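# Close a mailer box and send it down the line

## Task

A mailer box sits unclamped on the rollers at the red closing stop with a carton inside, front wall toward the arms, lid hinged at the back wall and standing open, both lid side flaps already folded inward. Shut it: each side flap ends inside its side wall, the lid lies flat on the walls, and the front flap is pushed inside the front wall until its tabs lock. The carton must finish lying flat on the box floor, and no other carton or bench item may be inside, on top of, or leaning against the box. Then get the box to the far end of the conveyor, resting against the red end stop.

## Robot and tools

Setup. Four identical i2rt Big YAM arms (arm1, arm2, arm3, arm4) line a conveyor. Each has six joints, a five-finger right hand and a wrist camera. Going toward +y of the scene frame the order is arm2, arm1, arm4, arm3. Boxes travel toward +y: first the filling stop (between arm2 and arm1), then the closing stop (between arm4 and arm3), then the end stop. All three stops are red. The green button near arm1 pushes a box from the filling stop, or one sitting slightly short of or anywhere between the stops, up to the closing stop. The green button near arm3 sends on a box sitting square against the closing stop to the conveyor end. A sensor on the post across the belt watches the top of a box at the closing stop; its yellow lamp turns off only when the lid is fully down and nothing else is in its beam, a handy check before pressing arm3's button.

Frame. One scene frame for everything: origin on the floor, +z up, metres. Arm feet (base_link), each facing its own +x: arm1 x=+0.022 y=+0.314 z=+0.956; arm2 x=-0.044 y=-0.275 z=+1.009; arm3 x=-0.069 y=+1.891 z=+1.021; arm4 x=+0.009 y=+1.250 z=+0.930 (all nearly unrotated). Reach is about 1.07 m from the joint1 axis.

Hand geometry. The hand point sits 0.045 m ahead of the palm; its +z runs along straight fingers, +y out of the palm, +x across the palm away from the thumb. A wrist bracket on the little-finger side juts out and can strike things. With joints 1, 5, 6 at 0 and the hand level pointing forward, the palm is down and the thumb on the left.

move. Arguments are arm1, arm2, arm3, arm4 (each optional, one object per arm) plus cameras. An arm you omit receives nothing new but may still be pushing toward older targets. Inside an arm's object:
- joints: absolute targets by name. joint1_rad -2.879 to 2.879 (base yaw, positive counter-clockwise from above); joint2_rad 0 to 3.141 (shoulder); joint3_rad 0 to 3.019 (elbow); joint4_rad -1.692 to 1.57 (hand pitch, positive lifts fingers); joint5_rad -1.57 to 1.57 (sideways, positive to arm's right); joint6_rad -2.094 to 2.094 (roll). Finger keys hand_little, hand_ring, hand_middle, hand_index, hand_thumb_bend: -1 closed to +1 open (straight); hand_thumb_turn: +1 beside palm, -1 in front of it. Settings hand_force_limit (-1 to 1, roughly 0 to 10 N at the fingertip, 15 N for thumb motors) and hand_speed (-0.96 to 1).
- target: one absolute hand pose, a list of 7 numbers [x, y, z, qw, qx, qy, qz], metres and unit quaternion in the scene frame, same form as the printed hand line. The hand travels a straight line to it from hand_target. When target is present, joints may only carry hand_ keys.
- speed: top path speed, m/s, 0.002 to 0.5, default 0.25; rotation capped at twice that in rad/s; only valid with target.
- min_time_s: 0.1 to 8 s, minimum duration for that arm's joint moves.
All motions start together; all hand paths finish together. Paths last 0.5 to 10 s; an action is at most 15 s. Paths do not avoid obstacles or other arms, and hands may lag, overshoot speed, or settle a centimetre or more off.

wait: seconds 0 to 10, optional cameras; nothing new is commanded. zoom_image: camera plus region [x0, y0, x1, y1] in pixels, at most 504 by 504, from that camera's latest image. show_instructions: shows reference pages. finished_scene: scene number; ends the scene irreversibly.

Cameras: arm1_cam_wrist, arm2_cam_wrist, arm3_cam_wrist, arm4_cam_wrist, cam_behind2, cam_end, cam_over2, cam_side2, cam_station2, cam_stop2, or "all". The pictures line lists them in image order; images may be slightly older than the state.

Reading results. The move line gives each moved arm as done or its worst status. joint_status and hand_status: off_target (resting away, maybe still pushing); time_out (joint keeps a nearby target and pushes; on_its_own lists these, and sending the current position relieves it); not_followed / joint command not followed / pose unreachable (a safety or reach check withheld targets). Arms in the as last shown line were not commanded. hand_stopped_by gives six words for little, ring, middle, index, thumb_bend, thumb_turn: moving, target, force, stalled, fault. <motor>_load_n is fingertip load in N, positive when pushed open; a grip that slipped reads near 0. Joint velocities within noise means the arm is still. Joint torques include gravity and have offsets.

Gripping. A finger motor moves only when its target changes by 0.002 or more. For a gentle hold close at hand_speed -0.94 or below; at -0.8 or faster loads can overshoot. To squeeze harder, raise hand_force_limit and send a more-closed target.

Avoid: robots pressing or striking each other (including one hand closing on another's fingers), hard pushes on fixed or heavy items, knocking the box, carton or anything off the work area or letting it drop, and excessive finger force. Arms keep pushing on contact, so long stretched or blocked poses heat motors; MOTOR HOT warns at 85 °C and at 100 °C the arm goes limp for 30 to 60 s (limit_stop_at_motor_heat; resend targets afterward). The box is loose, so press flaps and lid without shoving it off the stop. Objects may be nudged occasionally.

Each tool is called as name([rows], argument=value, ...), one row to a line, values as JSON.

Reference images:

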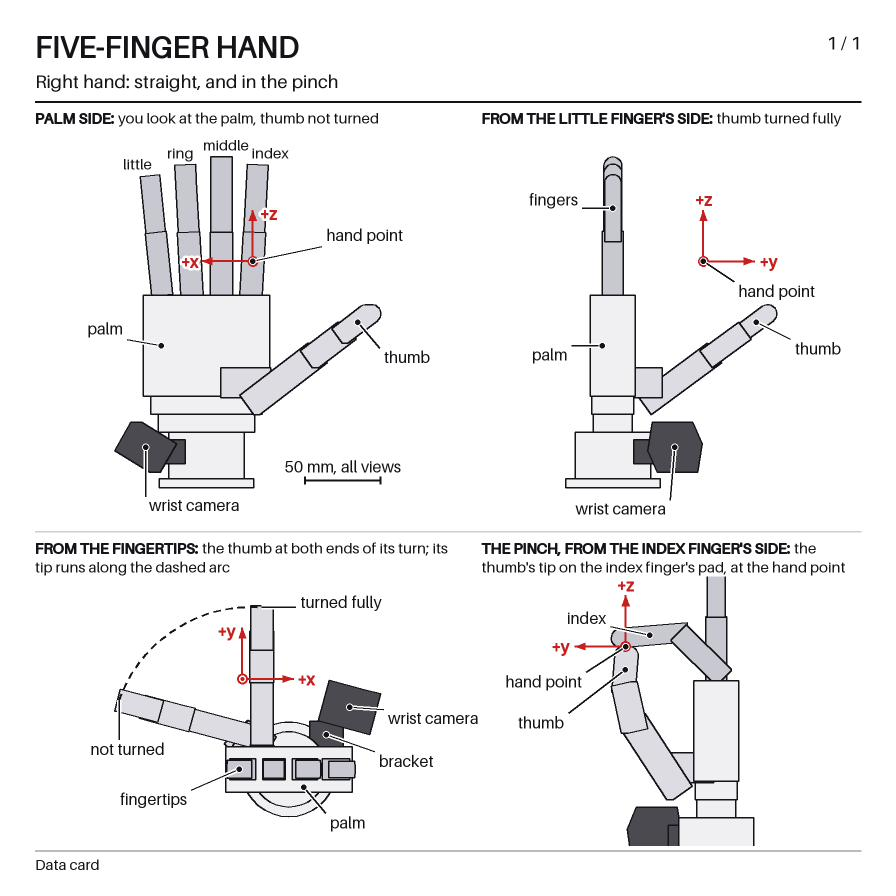

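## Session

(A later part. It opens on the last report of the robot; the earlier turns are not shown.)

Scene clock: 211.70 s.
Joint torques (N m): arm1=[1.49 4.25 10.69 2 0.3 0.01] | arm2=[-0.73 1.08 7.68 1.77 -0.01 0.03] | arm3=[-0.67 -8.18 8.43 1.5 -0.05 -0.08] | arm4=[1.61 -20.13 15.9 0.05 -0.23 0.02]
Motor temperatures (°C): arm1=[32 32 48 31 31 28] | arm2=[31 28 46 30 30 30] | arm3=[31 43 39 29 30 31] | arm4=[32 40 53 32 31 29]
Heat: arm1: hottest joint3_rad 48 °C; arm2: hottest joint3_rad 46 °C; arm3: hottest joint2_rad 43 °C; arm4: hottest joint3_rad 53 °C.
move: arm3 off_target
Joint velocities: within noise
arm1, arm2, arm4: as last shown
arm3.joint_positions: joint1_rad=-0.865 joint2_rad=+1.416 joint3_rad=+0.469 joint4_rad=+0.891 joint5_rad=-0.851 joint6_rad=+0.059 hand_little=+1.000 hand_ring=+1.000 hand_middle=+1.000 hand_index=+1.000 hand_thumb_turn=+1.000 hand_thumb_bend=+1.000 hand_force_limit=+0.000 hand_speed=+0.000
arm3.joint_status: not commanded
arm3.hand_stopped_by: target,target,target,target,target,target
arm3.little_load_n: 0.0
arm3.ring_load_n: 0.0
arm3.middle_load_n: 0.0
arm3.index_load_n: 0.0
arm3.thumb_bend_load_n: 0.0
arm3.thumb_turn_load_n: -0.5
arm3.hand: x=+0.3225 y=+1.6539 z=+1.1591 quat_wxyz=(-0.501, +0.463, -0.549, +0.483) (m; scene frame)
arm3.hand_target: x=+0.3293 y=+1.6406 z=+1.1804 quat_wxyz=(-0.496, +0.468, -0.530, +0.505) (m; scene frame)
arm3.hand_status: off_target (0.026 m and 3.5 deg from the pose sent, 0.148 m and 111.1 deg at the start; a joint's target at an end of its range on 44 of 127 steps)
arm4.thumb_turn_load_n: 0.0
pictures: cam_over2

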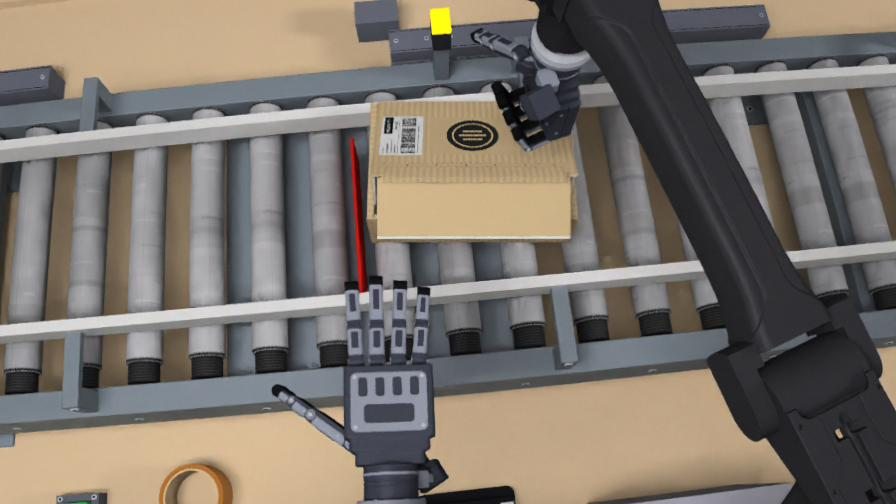

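move(arm3={"target": [0.35, 1.54, 1.060, 0.3954, -0.5862, 0.5862, -0.3954], "speed": 0.25})

move(arm3={"target": [0.42, 1.53, 0.995, 0.3954, -0.5862, 0.5862, -0.3954], "speed": 0.15}, cameras=["cam_side2","cam_station2","cam_over2"])

zoom_image(camera="cam_side2", region=[320, 130, 560, 310])

Scene clock: 222.83 s.
Joint torques (N m): arm1=[1.49 4.25 10.7 2 0.3 0.01] | arm2=[-1.03 1.32 7.58 1.77 0.02 0.04] | arm3=[-0.62 -11.46 8.92 1.32 -0.34 -0.16] | arm4=[1.55 -20.19 15.9 0.03 -0.22 0.02]
Motor temperatures (°C): arm1=[32 32 48 31 31 28] | arm2=[31 28 46 30 30 30] | arm3=[31 42 41 29 30 31] | arm4=[32 40 54 32 31 29]
Heat: arm1: hottest joint3_rad 48 °C; arm2: hottest joint3_rad 46 °C; arm3: hottest joint2_rad 42 °C; arm4: hottest joint3_rad 54 °C.
move: arm3 off_target
Joint velocities: within noise
arm1, arm2, arm4: as last shown
arm1.thumb_bend_load_n: -0.5
arm3.joint_positions: joint1_rad=-0.908 joint2_rad=+1.719 joint3_rad=+0.844 joint4_rad=+0.219 joint5_rad=-0.865 joint6_rad=-0.490 hand_little=+1.000 hand_ring=+1.000 hand_middle=+1.000 hand_index=+1.000 hand_thumb_turn=+1.000 hand_thumb_bend=+1.000 hand_force_limit=+0.000 hand_speed=+0.000
arm3.joint_status: not commanded
arm3.hand_stopped_by: target,target,target,target,target,target
arm3.little_load_n: 0.0
arm3.ring_load_n: 0.0
arm3.middle_load_n: 0.0
arm3.index_load_n: 0.0
arm3.thumb_bend_load_n: 0.0
arm3.thumb_turn_load_n: -0.5
arm3.hand: x=+0.3409 y=+1.5582 z=+1.0478 quat_wxyz=(-0.402, +0.581, -0.598, +0.379) (m; scene frame)
arm3.hand_target: x=+0.3494 y=+1.5405 z=+1.0605 quat_wxyz=(-0.395, +0.586, -0.586, +0.396) (m; scene frame)
arm3.hand_status: off_target (0.024 m and 2.5 deg from the pose sent, 0.153 m and 21.6 deg at the start)
pictures: none

Scene clock: 224.13 s.
Joint torques (N m): arm1=[1.61 4.31 10.69 2.02 0.3 0.01] | arm2=[-0.62 0.79 7.65 1.78 0.05 0.05] | arm3=[0.09 -13.8 8.05 2.48 -0.25 0.17] | arm4=[1.61 -20.13 15.88 0.03 -0.23 0.01]
Motor temperatures (°C): arm1=[32 32 48 31 31 28] | arm2=[31 28 46 30 30 30] | arm3=[31 42 41 29 30 31] | arm4=[32 40 54 32 31 29]
Heat: arm1: hottest joint3_rad 48 °C; arm2: hottest joint3_rad 46 °C; arm3: hottest joint2_rad 42 °C; arm4: hottest joint3_rad 54 °C.
move: arm3 off_target
Joint velocities: within noise
arm1, arm2, arm4: as last shown
arm1.thumb_bend_load_n: 0.0
arm3.joint_positions: joint1_rad=-0.815 joint2_rad=+1.958 joint3_rad=+0.969 joint4_rad=+0.371 joint5_rad=-0.784 joint6_rad=-0.438 hand_little=+1.000 hand_ring=+1.000 hand_middle=+1.000 hand_index=+1.000 hand_thumb_turn=+1.000 hand_thumb_bend=+1.000 hand_force_limit=+0.000 hand_speed=+0.000
arm3.joint_status: not commanded
arm3.hand_stopped_by: target,target,target,target,target,target
arm3.little_load_n: 0.0
arm3.ring_load_n: 0.0
arm3.middle_load_n: 0.0
arm3.index_load_n: 0.0
arm3.thumb_bend_load_n: 0.0
arm3.thumb_turn_load_n: 0.0
arm3.hand: x=+0.4044 y=+1.5454 z=+0.9818 quat_wxyz=(-0.394, +0.589, -0.596, +0.376) (m; scene frame)
arm3.hand_target: x=+0.4192 y=+1.5307 z=+0.9955 quat_wxyz=(-0.395, +0.586, -0.586, +0.395) (m; scene frame)
arm3.hand_status: off_target (0.026 m and 2.5 deg from the pose sent, 0.099 m and 2.5 deg at the start)
pictures: cam_over2, cam_side2, cam_station2

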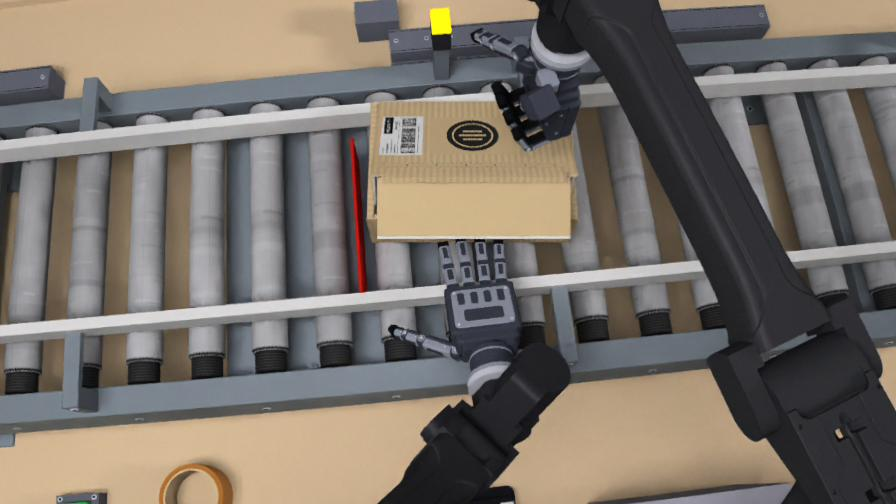

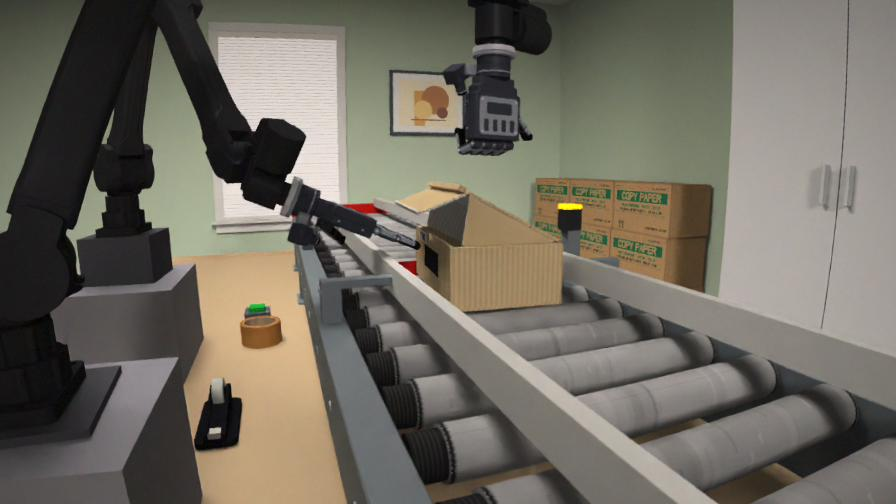

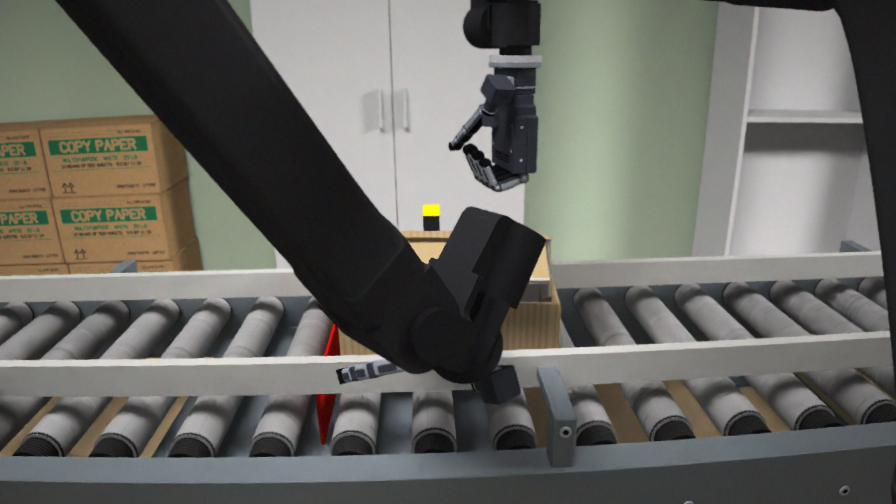

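Scaled by 2.100 from the camera's 896x504 image, which has a finer 1280x720 frame.

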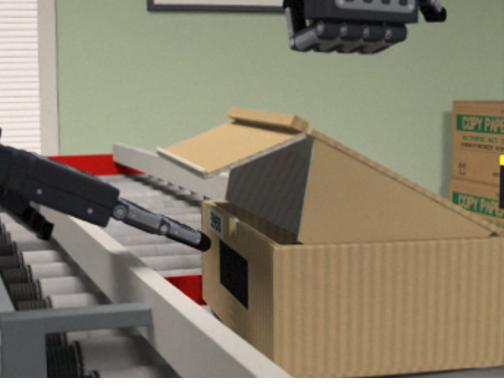

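move(arm3={"target": [0.390, 1.475, 0.995, 0.3954, -0.5862, 0.5862, -0.3954], "speed": 0.15})

move(arm3={"target": [0.455, 1.475, 0.990, 0.3954, -0.5862, 0.5862, -0.3954], "speed": 0.08}, cameras=["cam_side2","cam_station2","cam_over2"])

zoom_image(camera="cam_side2", region=[320, 130, 560, 310])

Scene clock: 230.30 s.
Joint torques (N m): arm1=[1.49 4.25 10.7 2 0.3 0.01] | arm2=[-0.15 1.26 7.62 2.06 0.01 0.07] | arm3=[0.26 -14.1 8.25 1.32 -0.45 -0.16] | arm4=[1.61 -20.13 15.88 0.05 -0.23 0.01]
Motor temperatures (°C): arm1=[32 32 48 31 31 28] | arm2=[31 28 46 30 30 30] | arm3=[31 43 42 29 30 31] | arm4=[32 40 55 32 31 29]
Heat: arm1: hottest joint3_rad 48 °C; arm2: hottest joint3_rad 46 °C; arm3: hottest joint2_rad 43 °C; arm4: hottest joint3_rad 55 °C.
move: arm3 off_target
Joint velocities: within noise
arm1, arm2, arm4: as last shown
arm2.index_load_n: -0.5
arm3.joint_positions: joint1_rad=-0.928 joint2_rad=+1.989 joint3_rad=+1.063 joint4_rad=+0.280 joint5_rad=-0.869 joint6_rad=-0.497 hand_little=+1.000 hand_ring=+1.000 hand_middle=+1.000 hand_index=+1.000 hand_thumb_turn=+1.000 hand_thumb_bend=+1.000 hand_force_limit=+0.000 hand_speed=+0.000
arm3.joint_status: not commanded
arm3.hand_stopped_by: target,target,target,target,target,target
arm3.little_load_n: 0.0
arm3.ring_load_n: 0.0
arm3.middle_load_n: 0.0
arm3.index_load_n: 0.0
arm3.thumb_bend_load_n: 0.0
arm3.thumb_turn_load_n: 0.0
arm3.hand: x=+0.3790 y=+1.4847 z=+0.9907 quat_wxyz=(-0.397, +0.578, -0.598, +0.388) (m; scene frame)
arm3.hand_target: x=+0.3897 y=+1.4755 z=+0.9952 quat_wxyz=(-0.395, +0.586, -0.586, +0.396) (m; scene frame)
arm3.hand_status: off_target (0.015 m and 1.8 deg from the pose sent, 0.073 m and 2.5 deg at the start)
pictures: none

Scene clock: 231.67 s.
Joint torques (N m): arm1=[1.55 4.25 10.69 2 0.3 0.01] | arm2=[-0.21 0.85 7.73 2.06 0.02 0.03] | arm3=[0.85 -14.97 8.88 2.07 -0.34 0.18] | arm4=[1.55 -20.19 15.87 0.06 -0.23 0.02]
Motor temperatures (°C): arm1=[32 32 48 31 31 28] | arm2=[31 28 46 30 30 30] | arm3=[31 43 42 29 30 31] | arm4=[32 40 55 32 31 29]
Heat: arm1: hottest joint3_rad 48 °C; arm2: hottest joint3_rad 46 °C; arm3: hottest joint2_rad 43 °C; arm4: hottest joint3_rad 55 °C.
move: arm3 off_target
Joint velocities: within noise
arm1, arm2, arm4: as last shown
arm2.index_load_n: 0.0
arm3.joint_positions: joint1_rad=-0.845 joint2_rad=+2.063 joint3_rad=+1.178 joint4_rad=+0.280 joint5_rad=-0.794 joint6_rad=-0.450 hand_little=+1.000 hand_ring=+1.000 hand_middle=+1.000 hand_index=+1.000 hand_thumb_turn=+1.000 hand_thumb_bend=+1.000 hand_force_limit=+0.000 hand_speed=+0.000
arm3.joint_status: not commanded
arm3.hand_stopped_by: target,target,target,target,target,target
arm3.little_load_n: 0.0
arm3.ring_load_n: 0.0
arm3.middle_load_n: 0.0
arm3.index_load_n: 0.0
arm3.thumb_bend_load_n: 0.0
arm3.thumb_turn_load_n: 0.0
arm3.hand: x=+0.4358 y=+1.4797 z=+0.9844 quat_wxyz=(-0.390, +0.585, -0.596, +0.389) (m; scene frame)
arm3.hand_target: x=+0.4544 y=+1.4758 z=+0.9904 quat_wxyz=(-0.395, +0.586, -0.586, +0.395) (m; scene frame)
arm3.hand_status: off_target (0.021 m and 1.5 deg from the pose sent, 0.077 m and 1.8 deg at the start)
arm4.thumb_bend_load_n: -0.5
pictures: cam_over2, cam_side2, cam_station2

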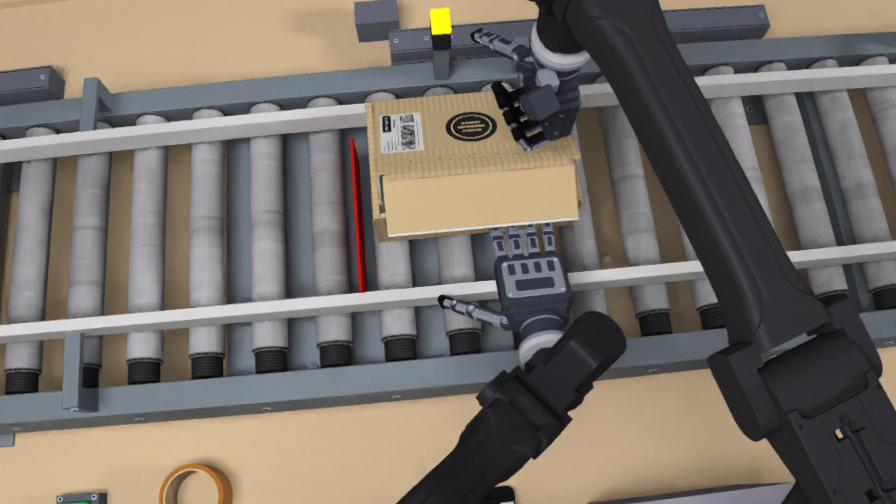

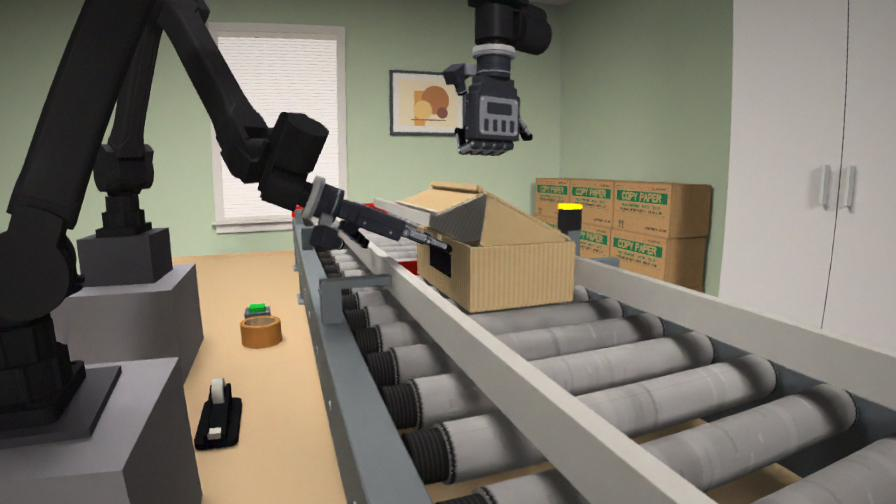

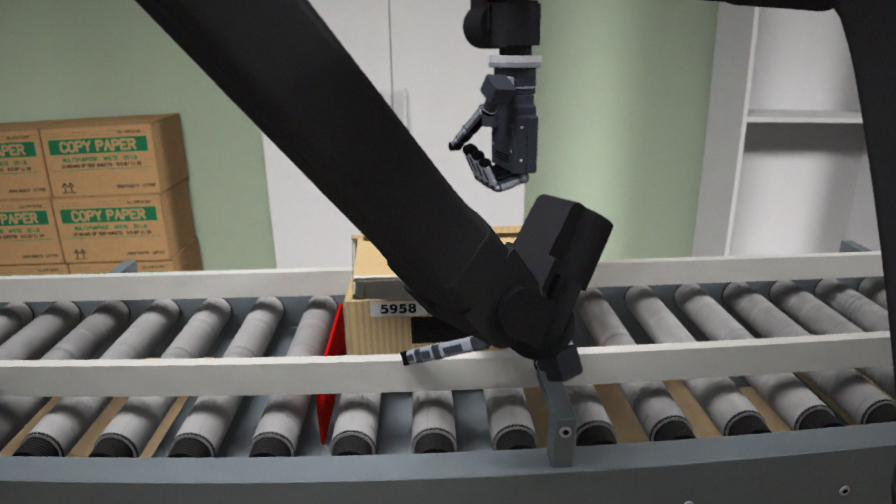

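Scaled by 2.100 from the camera's 896x504 image, which has a finer 1280x720 frame.

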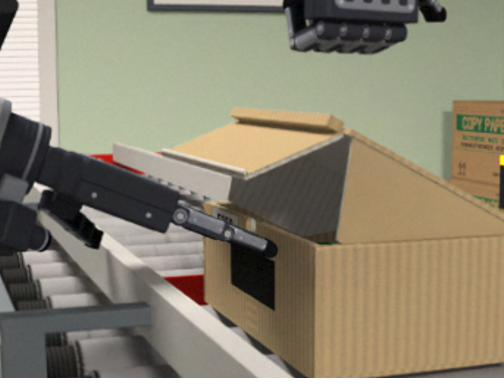

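move(arm3={"target": [0.405, 1.525, 1.020, 0.3954, -0.5862, 0.5862, -0.3954], "speed": 0.15}, cameras=["cam_side2","cam_over2"])

zoom_image(camera="cam_side2", region=[320, 130, 560, 310])

Scene clock: 237.73 s.
Joint torques (N m): arm1=[1.49 4.25 10.71 2 0.3 0] | arm2=[-0.73 1.26 7.64 1.73 0 0.05] | arm3=[-0.21 -15.56 5.82 2.3 -0.36 0.07] | arm4=[1.61 -20.07 15.9 0.05 -0.22 0.02]
Motor temperatures (°C): arm1=[32 32 48 31 31 28] | arm2=[31 28 46 30 30 30] | arm3=[31 42 42 29 30 31] | arm4=[32 41 55 32 31 29]
Heat: arm1: hottest joint3_rad 48 °C; arm2: hottest joint3_rad 46 °C; arm3: hottest joint2_rad 42 °C; arm4: hottest joint3_rad 55 °C.
move: arm3 off_target
Joint velocities: within noise
arm1.joint_positions: joint1_rad=+0.146 joint2_rad=+0.638 joint3_rad=+1.447 joint4_rad=-1.211 joint5_rad=+0.121 joint6_rad=-1.223 hand_little=+1.000 hand_ring=+1.000 hand_middle=+1.000 hand_index=+1.000 hand_thumb_turn=+1.000 hand_thumb_bend=+1.000 hand_force_limit=+0.000 hand_speed=-0.800
arm1.joint_status: not commanded
arm1.hand_stopped_by: target,target,target,target,target,target
arm1.little_load_n: 0.0
arm1.ring_load_n: 0.0
arm1.middle_load_n: 0.0
arm1.index_load_n: 0.0
arm1.thumb_bend_load_n: 0.0
arm1.thumb_turn_load_n: 0.0
arm1.hand: x=+0.2763 y=+0.2789 z=+1.4931 quat_wxyz=(-0.096, +0.827, -0.113, +0.542) (m; scene frame)
arm1.hand_target: x=+0.2742 y=+0.2784 z=+1.5065 quat_wxyz=(-0.100, +0.818, -0.113, +0.555) (m; scene frame)
arm1.hand_status: not commanded
arm2.joint_positions: joint1_rad=-0.143 joint2_rad=+0.629 joint3_rad=+1.377 joint4_rad=-1.236 joint5_rad=-0.055 joint6_rad=-1.030 hand_little=+1.000 hand_ring=+1.000 hand_middle=+1.000 hand_index=+1.000 hand_thumb_turn=+1.000 hand_thumb_bend=+1.000 hand_force_limit=+0.000 hand_speed=-0.800
arm2.joint_status: not commanded
arm2.hand_stopped_by: target,target,target,target,target,target
arm2.little_load_n: 0.0
arm2.ring_load_n: 0.0
arm2.middle_load_n: 0.0
arm2.index_load_n: 0.0
arm2.thumb_bend_load_n: 0.0
arm2.thumb_turn_load_n: 0.0
arm2.hand: x=+0.1904 y=-0.3606 z=+1.4990 quat_wxyz=(-0.100, +0.797, -0.316, +0.505) (m; scene frame)
arm2.hand_target: x=+0.1895 y=-0.3604 z=+1.5107 quat_wxyz=(-0.101, +0.791, -0.313, +0.516) (m; scene frame)
arm2.hand_status: not commanded
arm3.joint_positions: joint1_rad=-0.842 joint2_rad=+1.917 joint3_rad=+0.996 joint4_rad=+0.303 joint5_rad=-0.805 joint6_rad=-0.449 hand_little=+1.000 hand_ring=+1.000 hand_middle=+1.000 hand_index=+1.000 hand_thumb_turn=+1.000 hand_thumb_bend=+1.000 hand_force_limit=+0.000 hand_speed=+0.000
arm3.joint_status: not commanded
arm3.hand_stopped_by: target,target,target,target,target,target
arm3.little_load_n: 0.0
arm3.ring_load_n: 0.0
arm3.middle_load_n: 0.0
arm3.index_load_n: 0.0
arm3.thumb_bend_load_n: 0.0
arm3.thumb_turn_load_n: 0.0
arm3.hand: x=+0.3999 y=+1.5298 z=+1.0063 quat_wxyz=(-0.396, +0.586, -0.596, +0.381) (m; scene frame)
arm3.hand_target: x=+0.4049 y=+1.5252 z=+1.0199 quat_wxyz=(-0.395, +0.586, -0.586, +0.395) (m; scene frame)
arm3.hand_status: off_target (0.015 m and 2.0 deg from the pose sent, 0.065 m and 1.5 deg at the start)
arm4: as last shown
arm4.ring_load_n: 0.5
arm4.thumb_bend_load_n: 0.0
pictures: cam_over2, cam_side2

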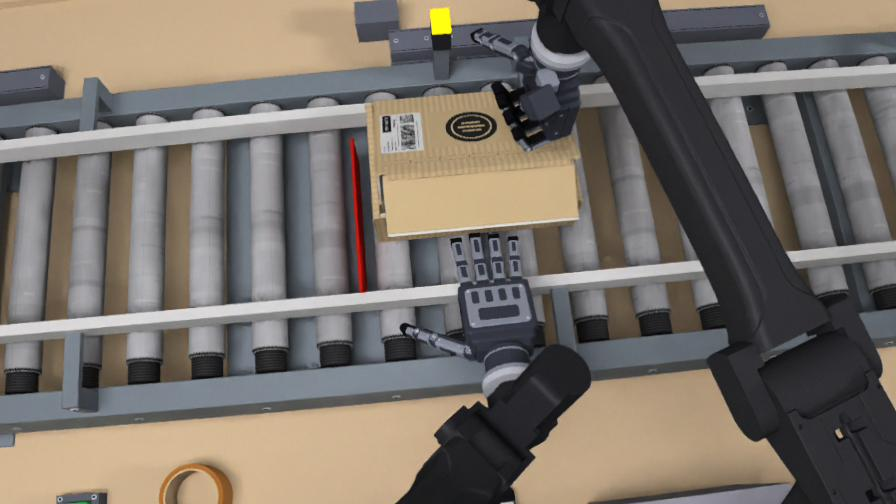

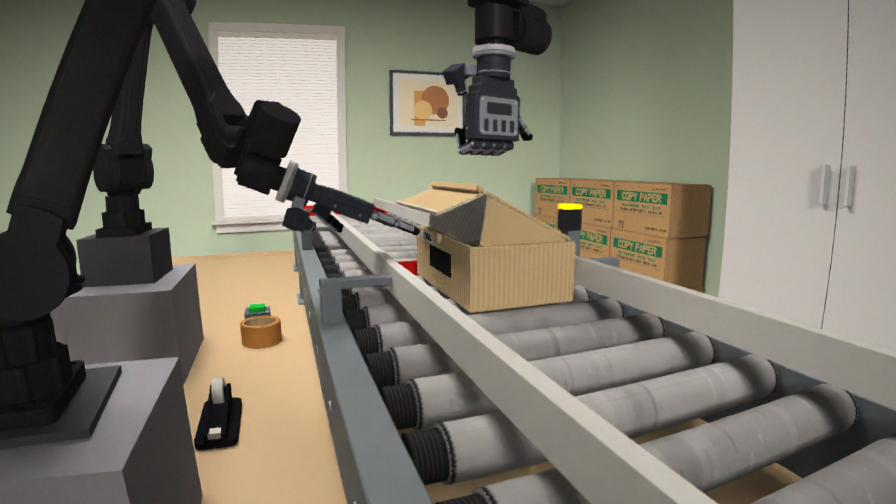

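Scaled by 2.100 from the camera's 896x504 image, which has a finer 1280x720 frame.

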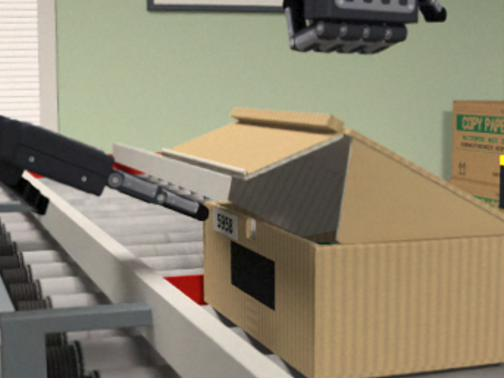

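move(arm3={"target": [0.470, 1.535, 1.035, 0.3954, -0.5862, 0.5862, -0.3954], "speed": 0.1}, cameras=["cam_side2"])

zoom_image(camera="cam_side2", region=[320, 130, 560, 310])

Scene clock: 243.67 s.
Joint torques (N m): arm1=[1.49 4.25 10.7 2 0.3 0.01] | arm2=[-0.03 0.56 7.65 1.89 0.03 0.03] | arm3=[-0.09 -13.8 9.14 1.62 -0.2 0.19] | arm4=[1.55 -20.13 15.88 0.05 -0.23 0.02]
Motor temperatures (°C): arm1=[32 32 48 31 31 28] | arm2=[31 28 46 30 30 30] | arm3=[31 42 42 29 30 31] | arm4=[32 41 56 32 31 29]
Heat: arm1: hottest joint3_rad 48 °C; arm2: hottest joint3_rad 46 °C; arm3: hottest joint2_rad 42 °C; arm4: hottest joint3_rad 56 °C.
move: arm3 off_target
Joint velocities: within noise
arm1, arm2: as last shown
arm3.joint_positions: joint1_rad=-0.740 joint2_rad=+1.921 joint3_rad=+1.066 joint4_rad=+0.303 joint5_rad=-0.718 joint6_rad=-0.382 hand_little=+1.000 hand_ring=+1.000 hand_middle=+1.000 hand_index=+1.000 hand_thumb_turn=+1.000 hand_thumb_bend=+1.000 hand_force_limit=+0.000 hand_speed=+0.000
arm3.joint_status: not commanded
arm3.hand_stopped_by: target,target,target,target,target,target
arm3.little_load_n: -0.5
arm3.ring_load_n: 0.0
arm3.middle_load_n: 0.0
arm3.index_load_n: 0.0
arm3.thumb_bend_load_n: 0.0
arm3.thumb_turn_load_n: 0.0
arm3.hand: x=+0.4561 y=+1.5449 z=+1.0262 quat_wxyz=(-0.392, +0.589, -0.590, +0.388) (m; scene frame)
arm3.hand_target: x=+0.4694 y=+1.5354 z=+1.0353 quat_wxyz=(-0.395, +0.586, -0.586, +0.396) (m; scene frame)
arm3.hand_status: off_target (0.019 m and 1.0 deg from the pose sent, 0.076 m and 2.0 deg at the start)
arm4.joint_positions: joint1_rad=+0.214 joint2_rad=+1.937 joint3_rad=+2.049 joint4_rad=-1.676 joint5_rad=+0.002 joint6_rad=+1.651 hand_little=-1.000 hand_ring=-1.000 hand_middle=-1.000 hand_index=-1.000 hand_thumb_turn=+1.000 hand_thumb_bend=+1.000 hand_force_limit=+0.000 hand_speed=+0.000
arm4.joint_status: not commanded
arm4.hand_stopped_by: target,target,target,target,target,target
arm4.little_load_n: 0.0
arm4.ring_load_n: -0.5
arm4.middle_load_n: 0.0
arm4.index_load_n: 0.0
arm4.thumb_bend_load_n: 0.0
arm4.thumb_turn_load_n: 0.0
arm4.hand: x=+0.5976 y=+1.5041 z=+1.1611 quat_wxyz=(+0.000, +0.120, -0.993, -0.001) (m; scene frame)
arm4.hand_target: x=+0.6034 y=+1.5143 z=+1.1896 quat_wxyz=(-0.027, +0.128, -0.991, -0.009) (m; scene frame)
arm4.hand_status: not commanded
pictures: cam_side2

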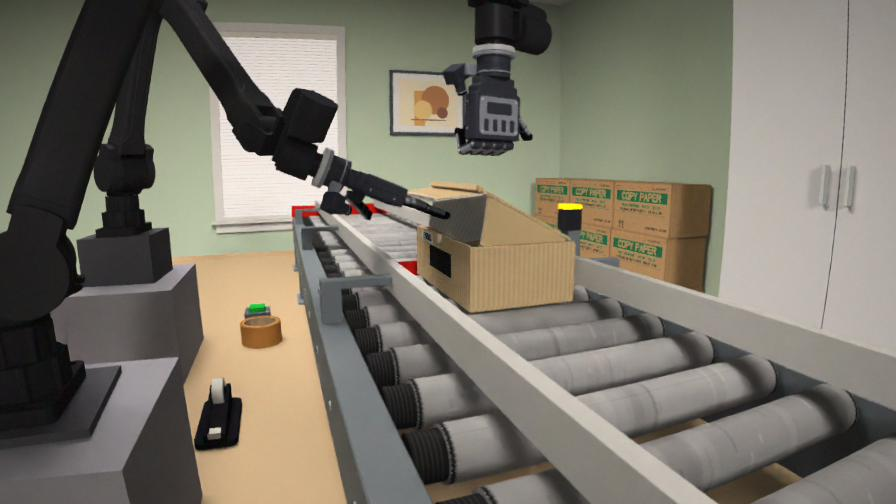

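Scaled by 2.100 from the camera's 896x504 image, which has a finer 1280x720 frame.

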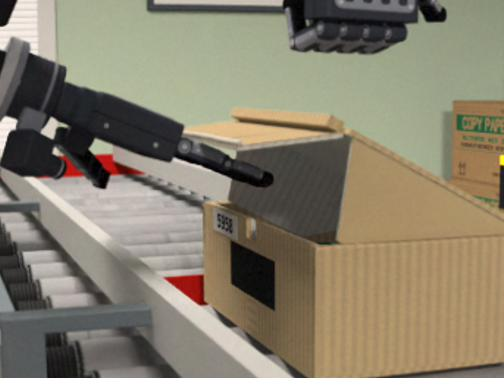

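move(arm3={"target": [0.485, 1.540, 1.095, 0.3954, -0.5862, 0.5862, -0.3954], "speed": 0.08}, arm4={"target": [0.56, 1.480, 1.240, 0, -0.1305, 0.9914, 0], "speed": 0.2}, cameras=["cam_side2"])

move(arm3={"target": [0.490, 1.540, 1.135, 0.3954, -0.5862, 0.5862, -0.3954], "speed": 0.08}, cameras=["cam_side2"])

zoom_image(camera="cam_side2", region=[320, 130, 560, 310])

Scene clock: 249.60 s.
Joint torques (N m): arm1=[1.49 4.31 10.69 2 0.3 0] | arm2=[-1.03 0.56 7.75 2 0.02 0.03] | arm3=[0.15 -16.85 9.99 1.51 -0.22 0.18] | arm4=[-0.38 -16.62 8.58 0.38 -0.2 -0.01]
Motor temperatures (°C): arm1=[32 32 48 31 31 28] | arm2=[31 28 46 30 30 30] | arm3=[31 42 43 29 30 31] | arm4=[32 41 56 32 31 29]
Heat: arm1: hottest joint3_rad 48 °C; arm2: hottest joint3_rad 46 °C; arm3: hottest joint3_rad 43 °C; arm4: hottest joint3_rad 56 °C.
move: arm3 off_target; arm4 off_target
Joint velocities: within noise
arm1, arm2: as last shown
arm2.thumb_bend_load_n: 0.5
arm3.joint_positions: joint1_rad=-0.717 joint2_rad=+1.864 joint3_rad=+1.114 joint4_rad=+0.167 joint5_rad=-0.695 joint6_rad=-0.366 hand_little=+1.000 hand_ring=+1.000 hand_middle=+1.000 hand_index=+1.000 hand_thumb_turn=+1.000 hand_thumb_bend=+1.000 hand_force_limit=+0.000 hand_speed=+0.000
arm3.joint_status: not commanded
arm3.hand_stopped_by: target,target,target,target,target,target
arm3.little_load_n: 0.0
arm3.ring_load_n: -0.5
arm3.middle_load_n: 0.0
arm3.index_load_n: 0.0
arm3.thumb_bend_load_n: 0.0
arm3.thumb_turn_load_n: 0.0
arm3.hand: x=+0.4663 y=+1.5508 z=+1.0593 quat_wxyz=(-0.391, +0.589, -0.602, +0.372) (m; scene frame)
arm3.hand_target: x=+0.4837 y=+1.5412 z=+1.0955 quat_wxyz=(-0.396, +0.586, -0.586, +0.395) (m; scene frame)
arm3.hand_status: off_target (0.042 m and 3.3 deg from the pose sent, 0.075 m and 1.0 deg at the start)
arm4.joint_positions: joint1_rad=+0.202 joint2_rad=+1.753 joint3_rad=+1.998 joint4_rad=-1.677 joint5_rad=-0.006 joint6_rad=+1.624 hand_little=-1.000 hand_ring=-1.000 hand_middle=-1.000 hand_index=-1.000 hand_thumb_turn=+1.000 hand_thumb_bend=+1.000 hand_force_limit=+0.000 hand_speed=+0.000
arm4.joint_status: not commanded
arm4.hand_stopped_by: target,target,target,target,target,target
arm4.little_load_n: 0.0
arm4.ring_load_n: 0.0
arm4.middle_load_n: 0.0
arm4.index_load_n: 0.0
arm4.thumb_bend_load_n: 0.0
arm4.thumb_turn_load_n: 0.0
arm4.hand: x=+0.5632 y=+1.4871 z=+1.2492 quat_wxyz=(-0.064, +0.127, -0.990, -0.017) (m; scene frame)
arm4.hand_target: x=+0.5598 y=+1.4800 z=+1.2396 quat_wxyz=(-0.050, +0.127, -0.991, -0.015) (m; scene frame)
arm4.hand_status: off_target (0.012 m and 7.6 deg from the pose sent, 0.091 m and 1.2 deg at the start; a joint's target at an end of its range on 42 of 43 steps)
pictures: cam_side2

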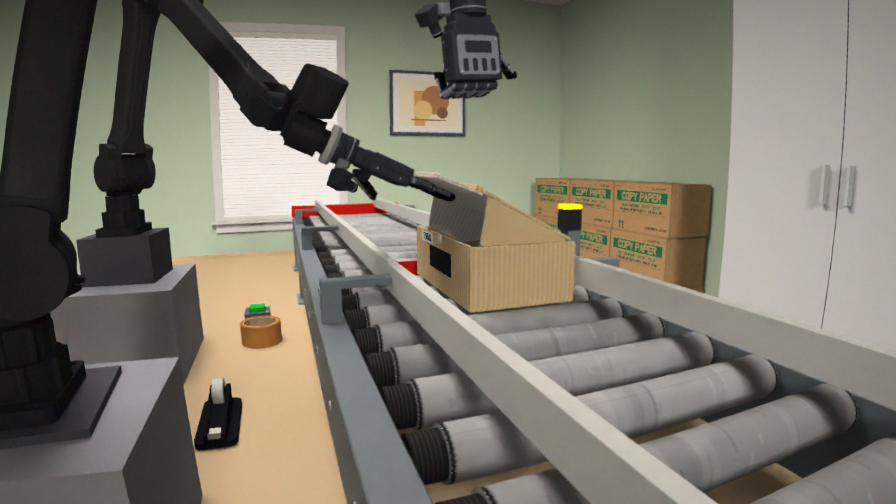

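Scene clock: 250.63 s.
Joint torques (N m): arm1=[1.61 4.25 10.7 2 0.3 0.01] | arm2=[-0.79 0.85 7.64 2.02 0.02 0.07] | arm3=[0.21 -17.03 10.77 1.52 -0.23 0.18] | arm4=[-0.32 -16.62 8.58 0.39 -0.21 -0.03]
Motor temperatures (°C): arm1=[32 32 48 31 31 28] | arm2=[31 28 46 30 30 30] | arm3=[31 43 43 29 30 31] | arm4=[32 41 56 32 31 29]
Heat: arm1: hottest joint3_rad 48 °C; arm2: hottest joint3_rad 46 °C; arm3: hottest joint2_rad 43 °C; arm4: hottest joint3_rad 56 °C.
move: arm3 off_target
Joint velocities: within noise
arm1, arm2, arm4: as last shown
arm1.thumb_bend_load_n: -0.5
arm2.thumb_bend_load_n: 0.0
arm3.joint_positions: joint1_rad=-0.710 joint2_rad=+1.813 joint3_rad=+1.155 joint4_rad=+0.069 joint5_rad=-0.689 joint6_rad=-0.363 hand_little=+1.000 hand_ring=+1.000 hand_middle=+1.000 hand_index=+1.000 hand_thumb_turn=+1.000 hand_thumb_bend=+1.000 hand_force_limit=+0.000 hand_speed=+0.000
arm3.joint_status: not commanded
arm3.hand_stopped_by: target,target,target,target,target,target
arm3.little_load_n: 0.0
arm3.ring_load_n: 0.0
arm3.middle_load_n: 0.0
arm3.index_load_n: -0.5
arm3.thumb_bend_load_n: 0.0
arm3.thumb_turn_load_n: 0.0
arm3.hand: x=+0.4711 y=+1.5508 z=+1.0933 quat_wxyz=(-0.391, +0.589, -0.604, +0.368) (m; scene frame)
arm3.hand_target: x=+0.4883 y=+1.5414 z=+1.1355 quat_wxyz=(-0.396, +0.586, -0.586, +0.396) (m; scene frame)
arm3.hand_status: off_target (0.047 m and 3.8 deg from the pose sent, 0.080 m and 3.3 deg at the start)
pictures: cam_side2

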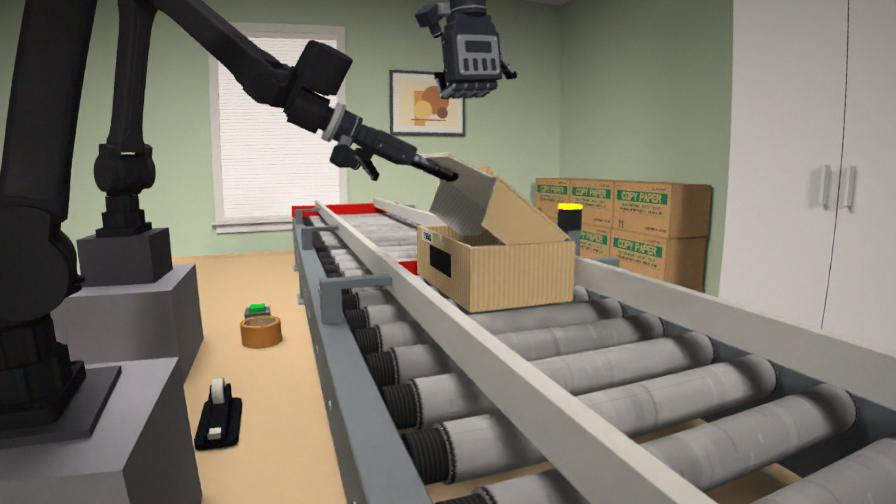

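Scaled by 2.100 from the camera's 896x504 image, which has a finer 1280x720 frame.

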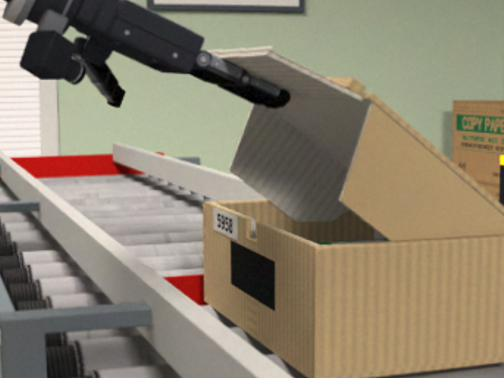

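move(arm3={"target": [0.420, 1.560, 1.060, 0.3954, -0.5862, 0.5862, -0.3954], "speed": 0.15})

move(arm3={"target": [0.30, 1.610, 1.090, 0.3954, -0.5862, 0.5862, -0.3954], "speed": 0.3}, cameras=["cam_side2","cam_over2"])

zoom_image(camera="cam_side2", region=[320, 130, 560, 310])

Scene clock: 257.27 s.
Joint torques (N m): arm1=[1.55 4.25 10.67 2 0.3 0.01] | arm2=[-0.44 1.2 7.72 1.94 0.02 0.06] | arm3=[-0.5 -14.8 6.34 2.54 -0.37 -0.12] | arm4=[-0.32 -16.62 8.58 0.38 -0.21 -0.02]
Motor temperatures (°C): arm1=[32 32 48 31 31 28] | arm2=[31 28 46 30 30 30] | arm3=[31 44 45 29 30 31] | arm4=[32 41 55 32 31 29]
Heat: arm1: hottest joint3_rad 48 °C; arm2: hottest joint3_rad 46 °C; arm3: hottest joint3_rad 45 °C; arm4: hottest joint3_rad 55 °C.
move: arm3 off_target
Joint velocities: within noise
arm1, arm2, arm4: as last shown
arm1.thumb_bend_load_n: 0.0
arm1.thumb_turn_load_n: 0.5
arm3.joint_positions: joint1_rad=-0.769 joint2_rad=+1.804 joint3_rad=+0.954 joint4_rad=+0.261 joint5_rad=-0.744 joint6_rad=-0.378 hand_little=+1.000 hand_ring=+1.000 hand_middle=+1.000 hand_index=+1.000 hand_thumb_turn=+1.000 hand_thumb_bend=+1.000 hand_force_limit=+0.000 hand_speed=+0.000
arm3.joint_status: not commanded
arm3.hand_stopped_by: target,target,target,target,target,target
arm3.little_load_n: 0.0
arm3.ring_load_n: 0.0
arm3.middle_load_n: 0.0
arm3.index_load_n: 0.0
arm3.thumb_bend_load_n: 0.0
arm3.thumb_turn_load_n: 0.0
arm3.hand: x=+0.4155 y=+1.5675 z=+1.0447 quat_wxyz=(-0.398, +0.582, -0.603, +0.374) (m; scene frame)
arm3.hand_target: x=+0.4199 y=+1.5601 z=+1.0601 quat_wxyz=(-0.395, +0.586, -0.586, +0.395) (m; scene frame)
arm3.hand_status: off_target (0.018 m and 3.2 deg from the pose sent, 0.062 m and 3.8 deg at the start)
pictures: none

Scene clock: 258.53 s.
Joint torques (N m): arm1=[1.55 4.25 10.7 2 0.3 0.01] | arm2=[-1.73 0.62 7.76 1.92 0.04 0.04] | arm3=[-0.15 -8.59 6.5 1.36 -0.42 -0.1] | arm4=[-0.38 -16.62 8.58 0.39 -0.2 -0.03]
Motor temperatures (°C): arm1=[32 32 48 31 31 28] | arm2=[31 28 46 30 30 30] | arm3=[31 44 44 29 30 31] | arm4=[32 41 55 32 31 29]
Heat: arm1: hottest joint3_rad 48 °C; arm2: hottest joint3_rad 46 °C; arm3: hottest joint2_rad 44 °C; arm4: hottest joint3_rad 55 °C.
move: arm3 done
Joint velocities: within noise
arm1, arm2, arm4: as last shown
arm1.thumb_turn_load_n: 0.0
arm3.joint_positions: joint1_rad=-0.919 joint2_rad=+1.468 joint3_rad=+0.665 joint4_rad=+0.177 joint5_rad=-0.866 joint6_rad=-0.493 hand_little=+1.000 hand_ring=+1.000 hand_middle=+1.000 hand_index=+1.000 hand_thumb_turn=+1.000 hand_thumb_bend=+1.000 hand_force_limit=+0.000 hand_speed=+0.000
arm3.joint_status: not commanded
arm3.hand_stopped_by: target,target,target,target,target,target
arm3.little_load_n: 0.0
arm3.ring_load_n: 0.0
arm3.middle_load_n: 0.0
arm3.index_load_n: 0.0
arm3.thumb_bend_load_n: 0.0
arm3.thumb_turn_load_n: -0.5
arm3.hand: x=+0.2986 y=+1.6103 z=+1.0887 quat_wxyz=(-0.397, +0.581, -0.592, +0.394) (m; scene frame)
arm3.hand_target: x=+0.3000 y=+1.6101 z=+1.0900 quat_wxyz=(-0.396, +0.586, -0.586, +0.395) (m; scene frame)
arm3.hand_status: done (0.002 m and 0.9 deg from the pose sent, 0.131 m and 3.2 deg at the start)
pictures: cam_over2, cam_side2

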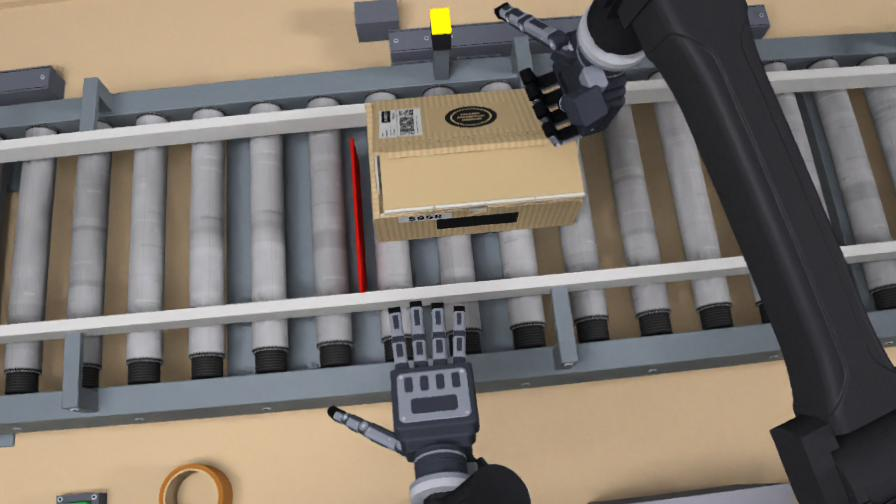

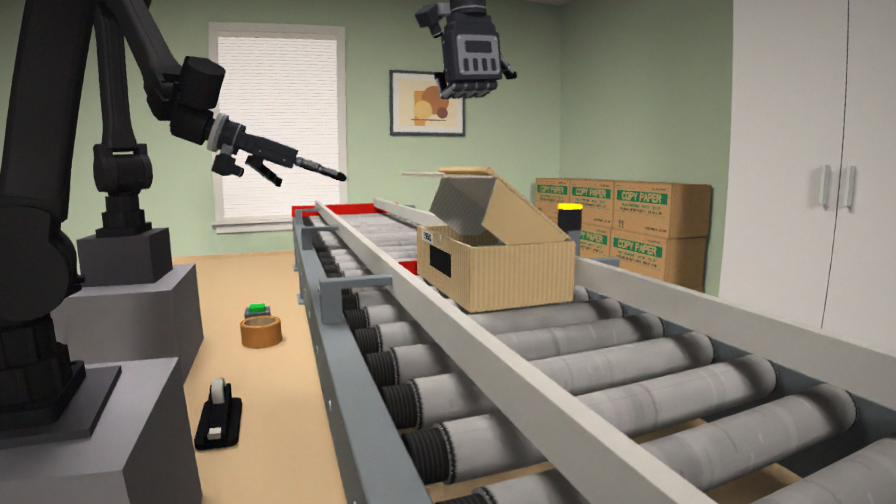

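Scaled by 2.100 from the camera's 896x504 image, which has a finer 1280x720 frame.

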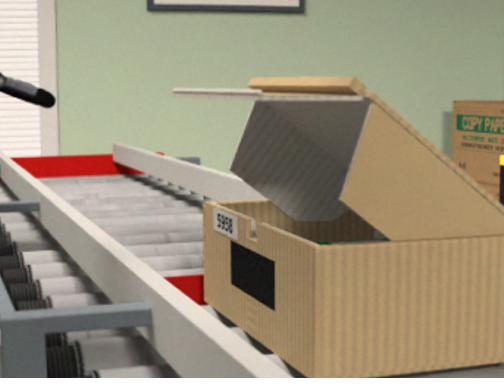

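move(arm3={"joints": {"joint1_rad": -0.18, "joint2_rad": 1.65, "joint3_rad": 0.60, "joint4_rad": 1.0, "joint5_rad": 1.30, "joint6_rad": 0.955}, "min_time_s": 2.5})

move(arm3={"target": [0.555, 1.583, 1.225, 0.3536, 0.3536, 0.6124, -0.6124], "speed": 0.2}, cameras=["cam_side2","cam_station2"])

zoom_image(camera="cam_side2", region=[320, 130, 560, 310])

Scene clock: 268.97 s.
Joint torques (N m): arm1=[1.49 4.19 10.7 2 0.3 0.01] | arm2=[-0.91 -0.09 7.64 1.83 -0.01 0.02] | arm3=[-0.26 -8.18 4.72 2.29 0.17 0.19] | arm4=[-0.32 -16.67 8.59 0.38 -0.21 -0.03]
Motor temperatures (°C): arm1=[32 32 48 31 31 28] | arm2=[31 28 46 30 30 30] | arm3=[31 42 43 29 30 31] | arm4=[32 41 54 32 31 29]
Heat: arm1: hottest joint3_rad 48 °C; arm2: hottest joint3_rad 46 °C; arm3: hottest joint3_rad 43 °C; arm4: hottest joint3_rad 54 °C.
move: arm3 done
Joint velocities: within noise
arm1, arm2, arm4: as last shown
arm1.ring_load_n: 0.5
arm3.joint_positions: joint1_rad=-0.181 joint2_rad=+1.638 joint3_rad=+0.600 joint4_rad=+0.982 joint5_rad=+1.298 joint6_rad=+0.940 hand_little=+1.000 hand_ring=+1.000 hand_middle=+1.000 hand_index=+1.000 hand_thumb_turn=+1.000 hand_thumb_bend=+1.000 hand_force_limit=+0.000 hand_speed=+0.000
arm3.joint_status: all done
arm3.hand_stopped_by: target,target,target,target,target,target
arm3.little_load_n: -0.5
arm3.ring_load_n: 0.0
arm3.middle_load_n: 0.0
arm3.index_load_n: 0.0
arm3.thumb_bend_load_n: 0.0
arm3.thumb_turn_load_n: 0.0
arm3.hand: x=+0.3757 y=+1.6097 z=+1.1758 quat_wxyz=(-0.314, -0.296, -0.649, +0.627) (m; scene frame)
arm3.hand_target: x=+0.3763 y=+1.6096 z=+1.1743 quat_wxyz=(-0.320, -0.302, -0.645, +0.624) (m; scene frame)
arm3.hand_status: not commanded
pictures: none

Scene clock: 270.77 s.
Joint torques (N m): arm1=[1.55 4.25 10.7 2.02 0.3 0.01] | arm2=[-0.38 0.91 7.64 2.02 0 0.07] | arm3=[0.5 -14.15 9.11 1.14 0.13 0.19] | arm4=[-0.32 -16.62 8.59 0.38 -0.21 -0.03]
Motor temperatures (°C): arm1=[32 32 48 31 31 28] | arm2=[31 28 46 30 30 30] | arm3=[31 42 43 29 30 31] | arm4=[32 41 53 32 31 29]
Heat: arm1: hottest joint3_rad 48 °C; arm2: hottest joint3_rad 46 °C; arm3: hottest joint3_rad 43 °C; arm4: hottest joint3_rad 53 °C.
move: arm3 off_target
Joint velocities: within noise
arm1, arm2, arm4: as last shown
arm1.ring_load_n: 0.0
arm3.joint_positions: joint1_rad=-0.151 joint2_rad=+1.908 joint3_rad=+1.129 joint4_rad=+0.775 joint5_rad=+1.369 joint6_rad=+1.008 hand_little=+1.000 hand_ring=+1.000 hand_middle=+1.000 hand_index=+1.000 hand_thumb_turn=+1.000 hand_thumb_bend=+1.000 hand_force_limit=+0.000 hand_speed=+0.000
arm3.joint_status: not commanded
arm3.hand_stopped_by: target,target,target,target,target,target
arm3.little_load_n: 0.0
arm3.ring_load_n: 0.0
arm3.middle_load_n: 0.0
arm3.index_load_n: 0.0
arm3.thumb_bend_load_n: 0.0
arm3.thumb_turn_load_n: 0.0
arm3.hand: x=+0.5419 y=+1.5821 z=+1.2135 quat_wxyz=(-0.340, -0.344, -0.619, +0.618) (m; scene frame)
arm3.hand_target: x=+0.5544 y=+1.5834 z=+1.2251 quat_wxyz=(-0.354, -0.353, -0.612, +0.613) (m; scene frame)
arm3.hand_status: off_target (0.017 m and 2.2 deg from the pose sent, 0.188 m and 9.2 deg at the start)
pictures: cam_side2, cam_station2

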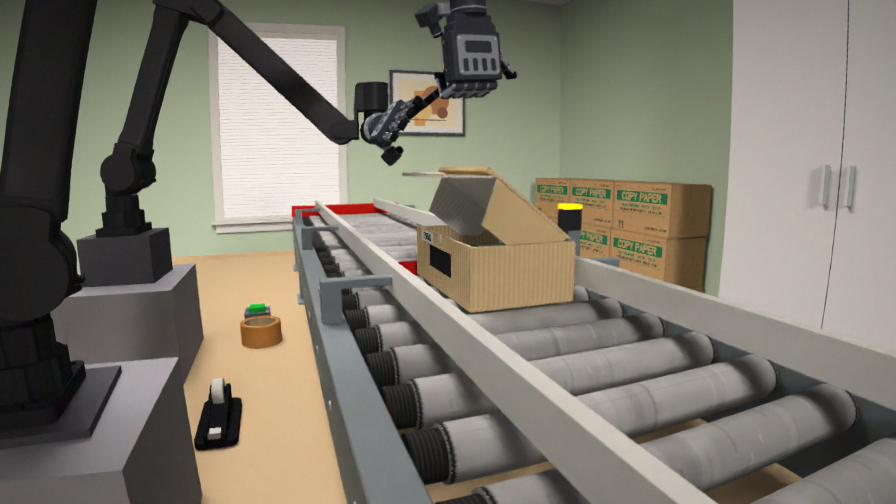

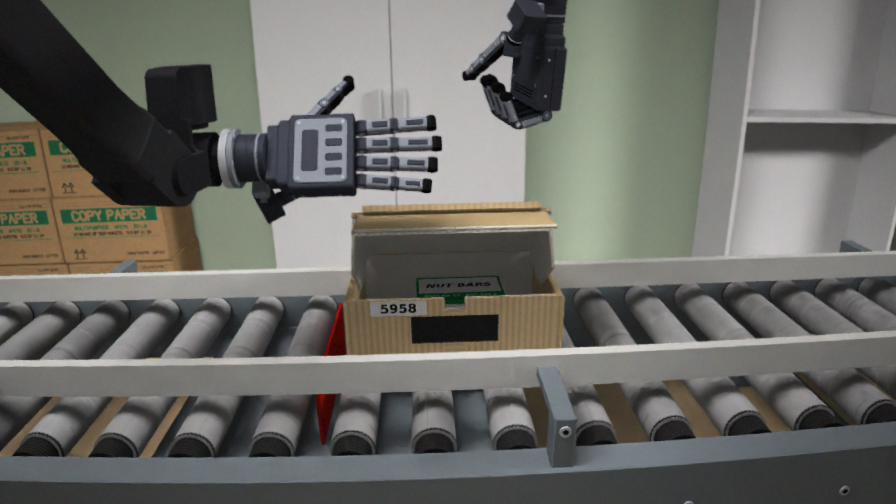

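Scaled by 2.100 from the camera's 896x504 image, which has a finer 1280x720 frame.

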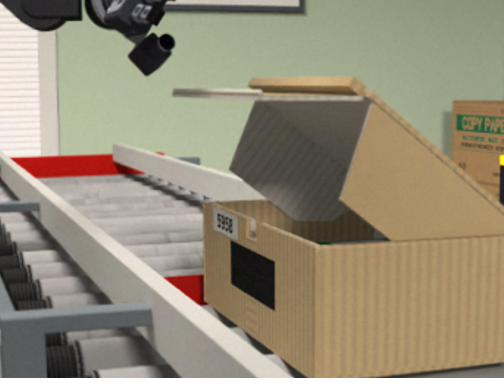

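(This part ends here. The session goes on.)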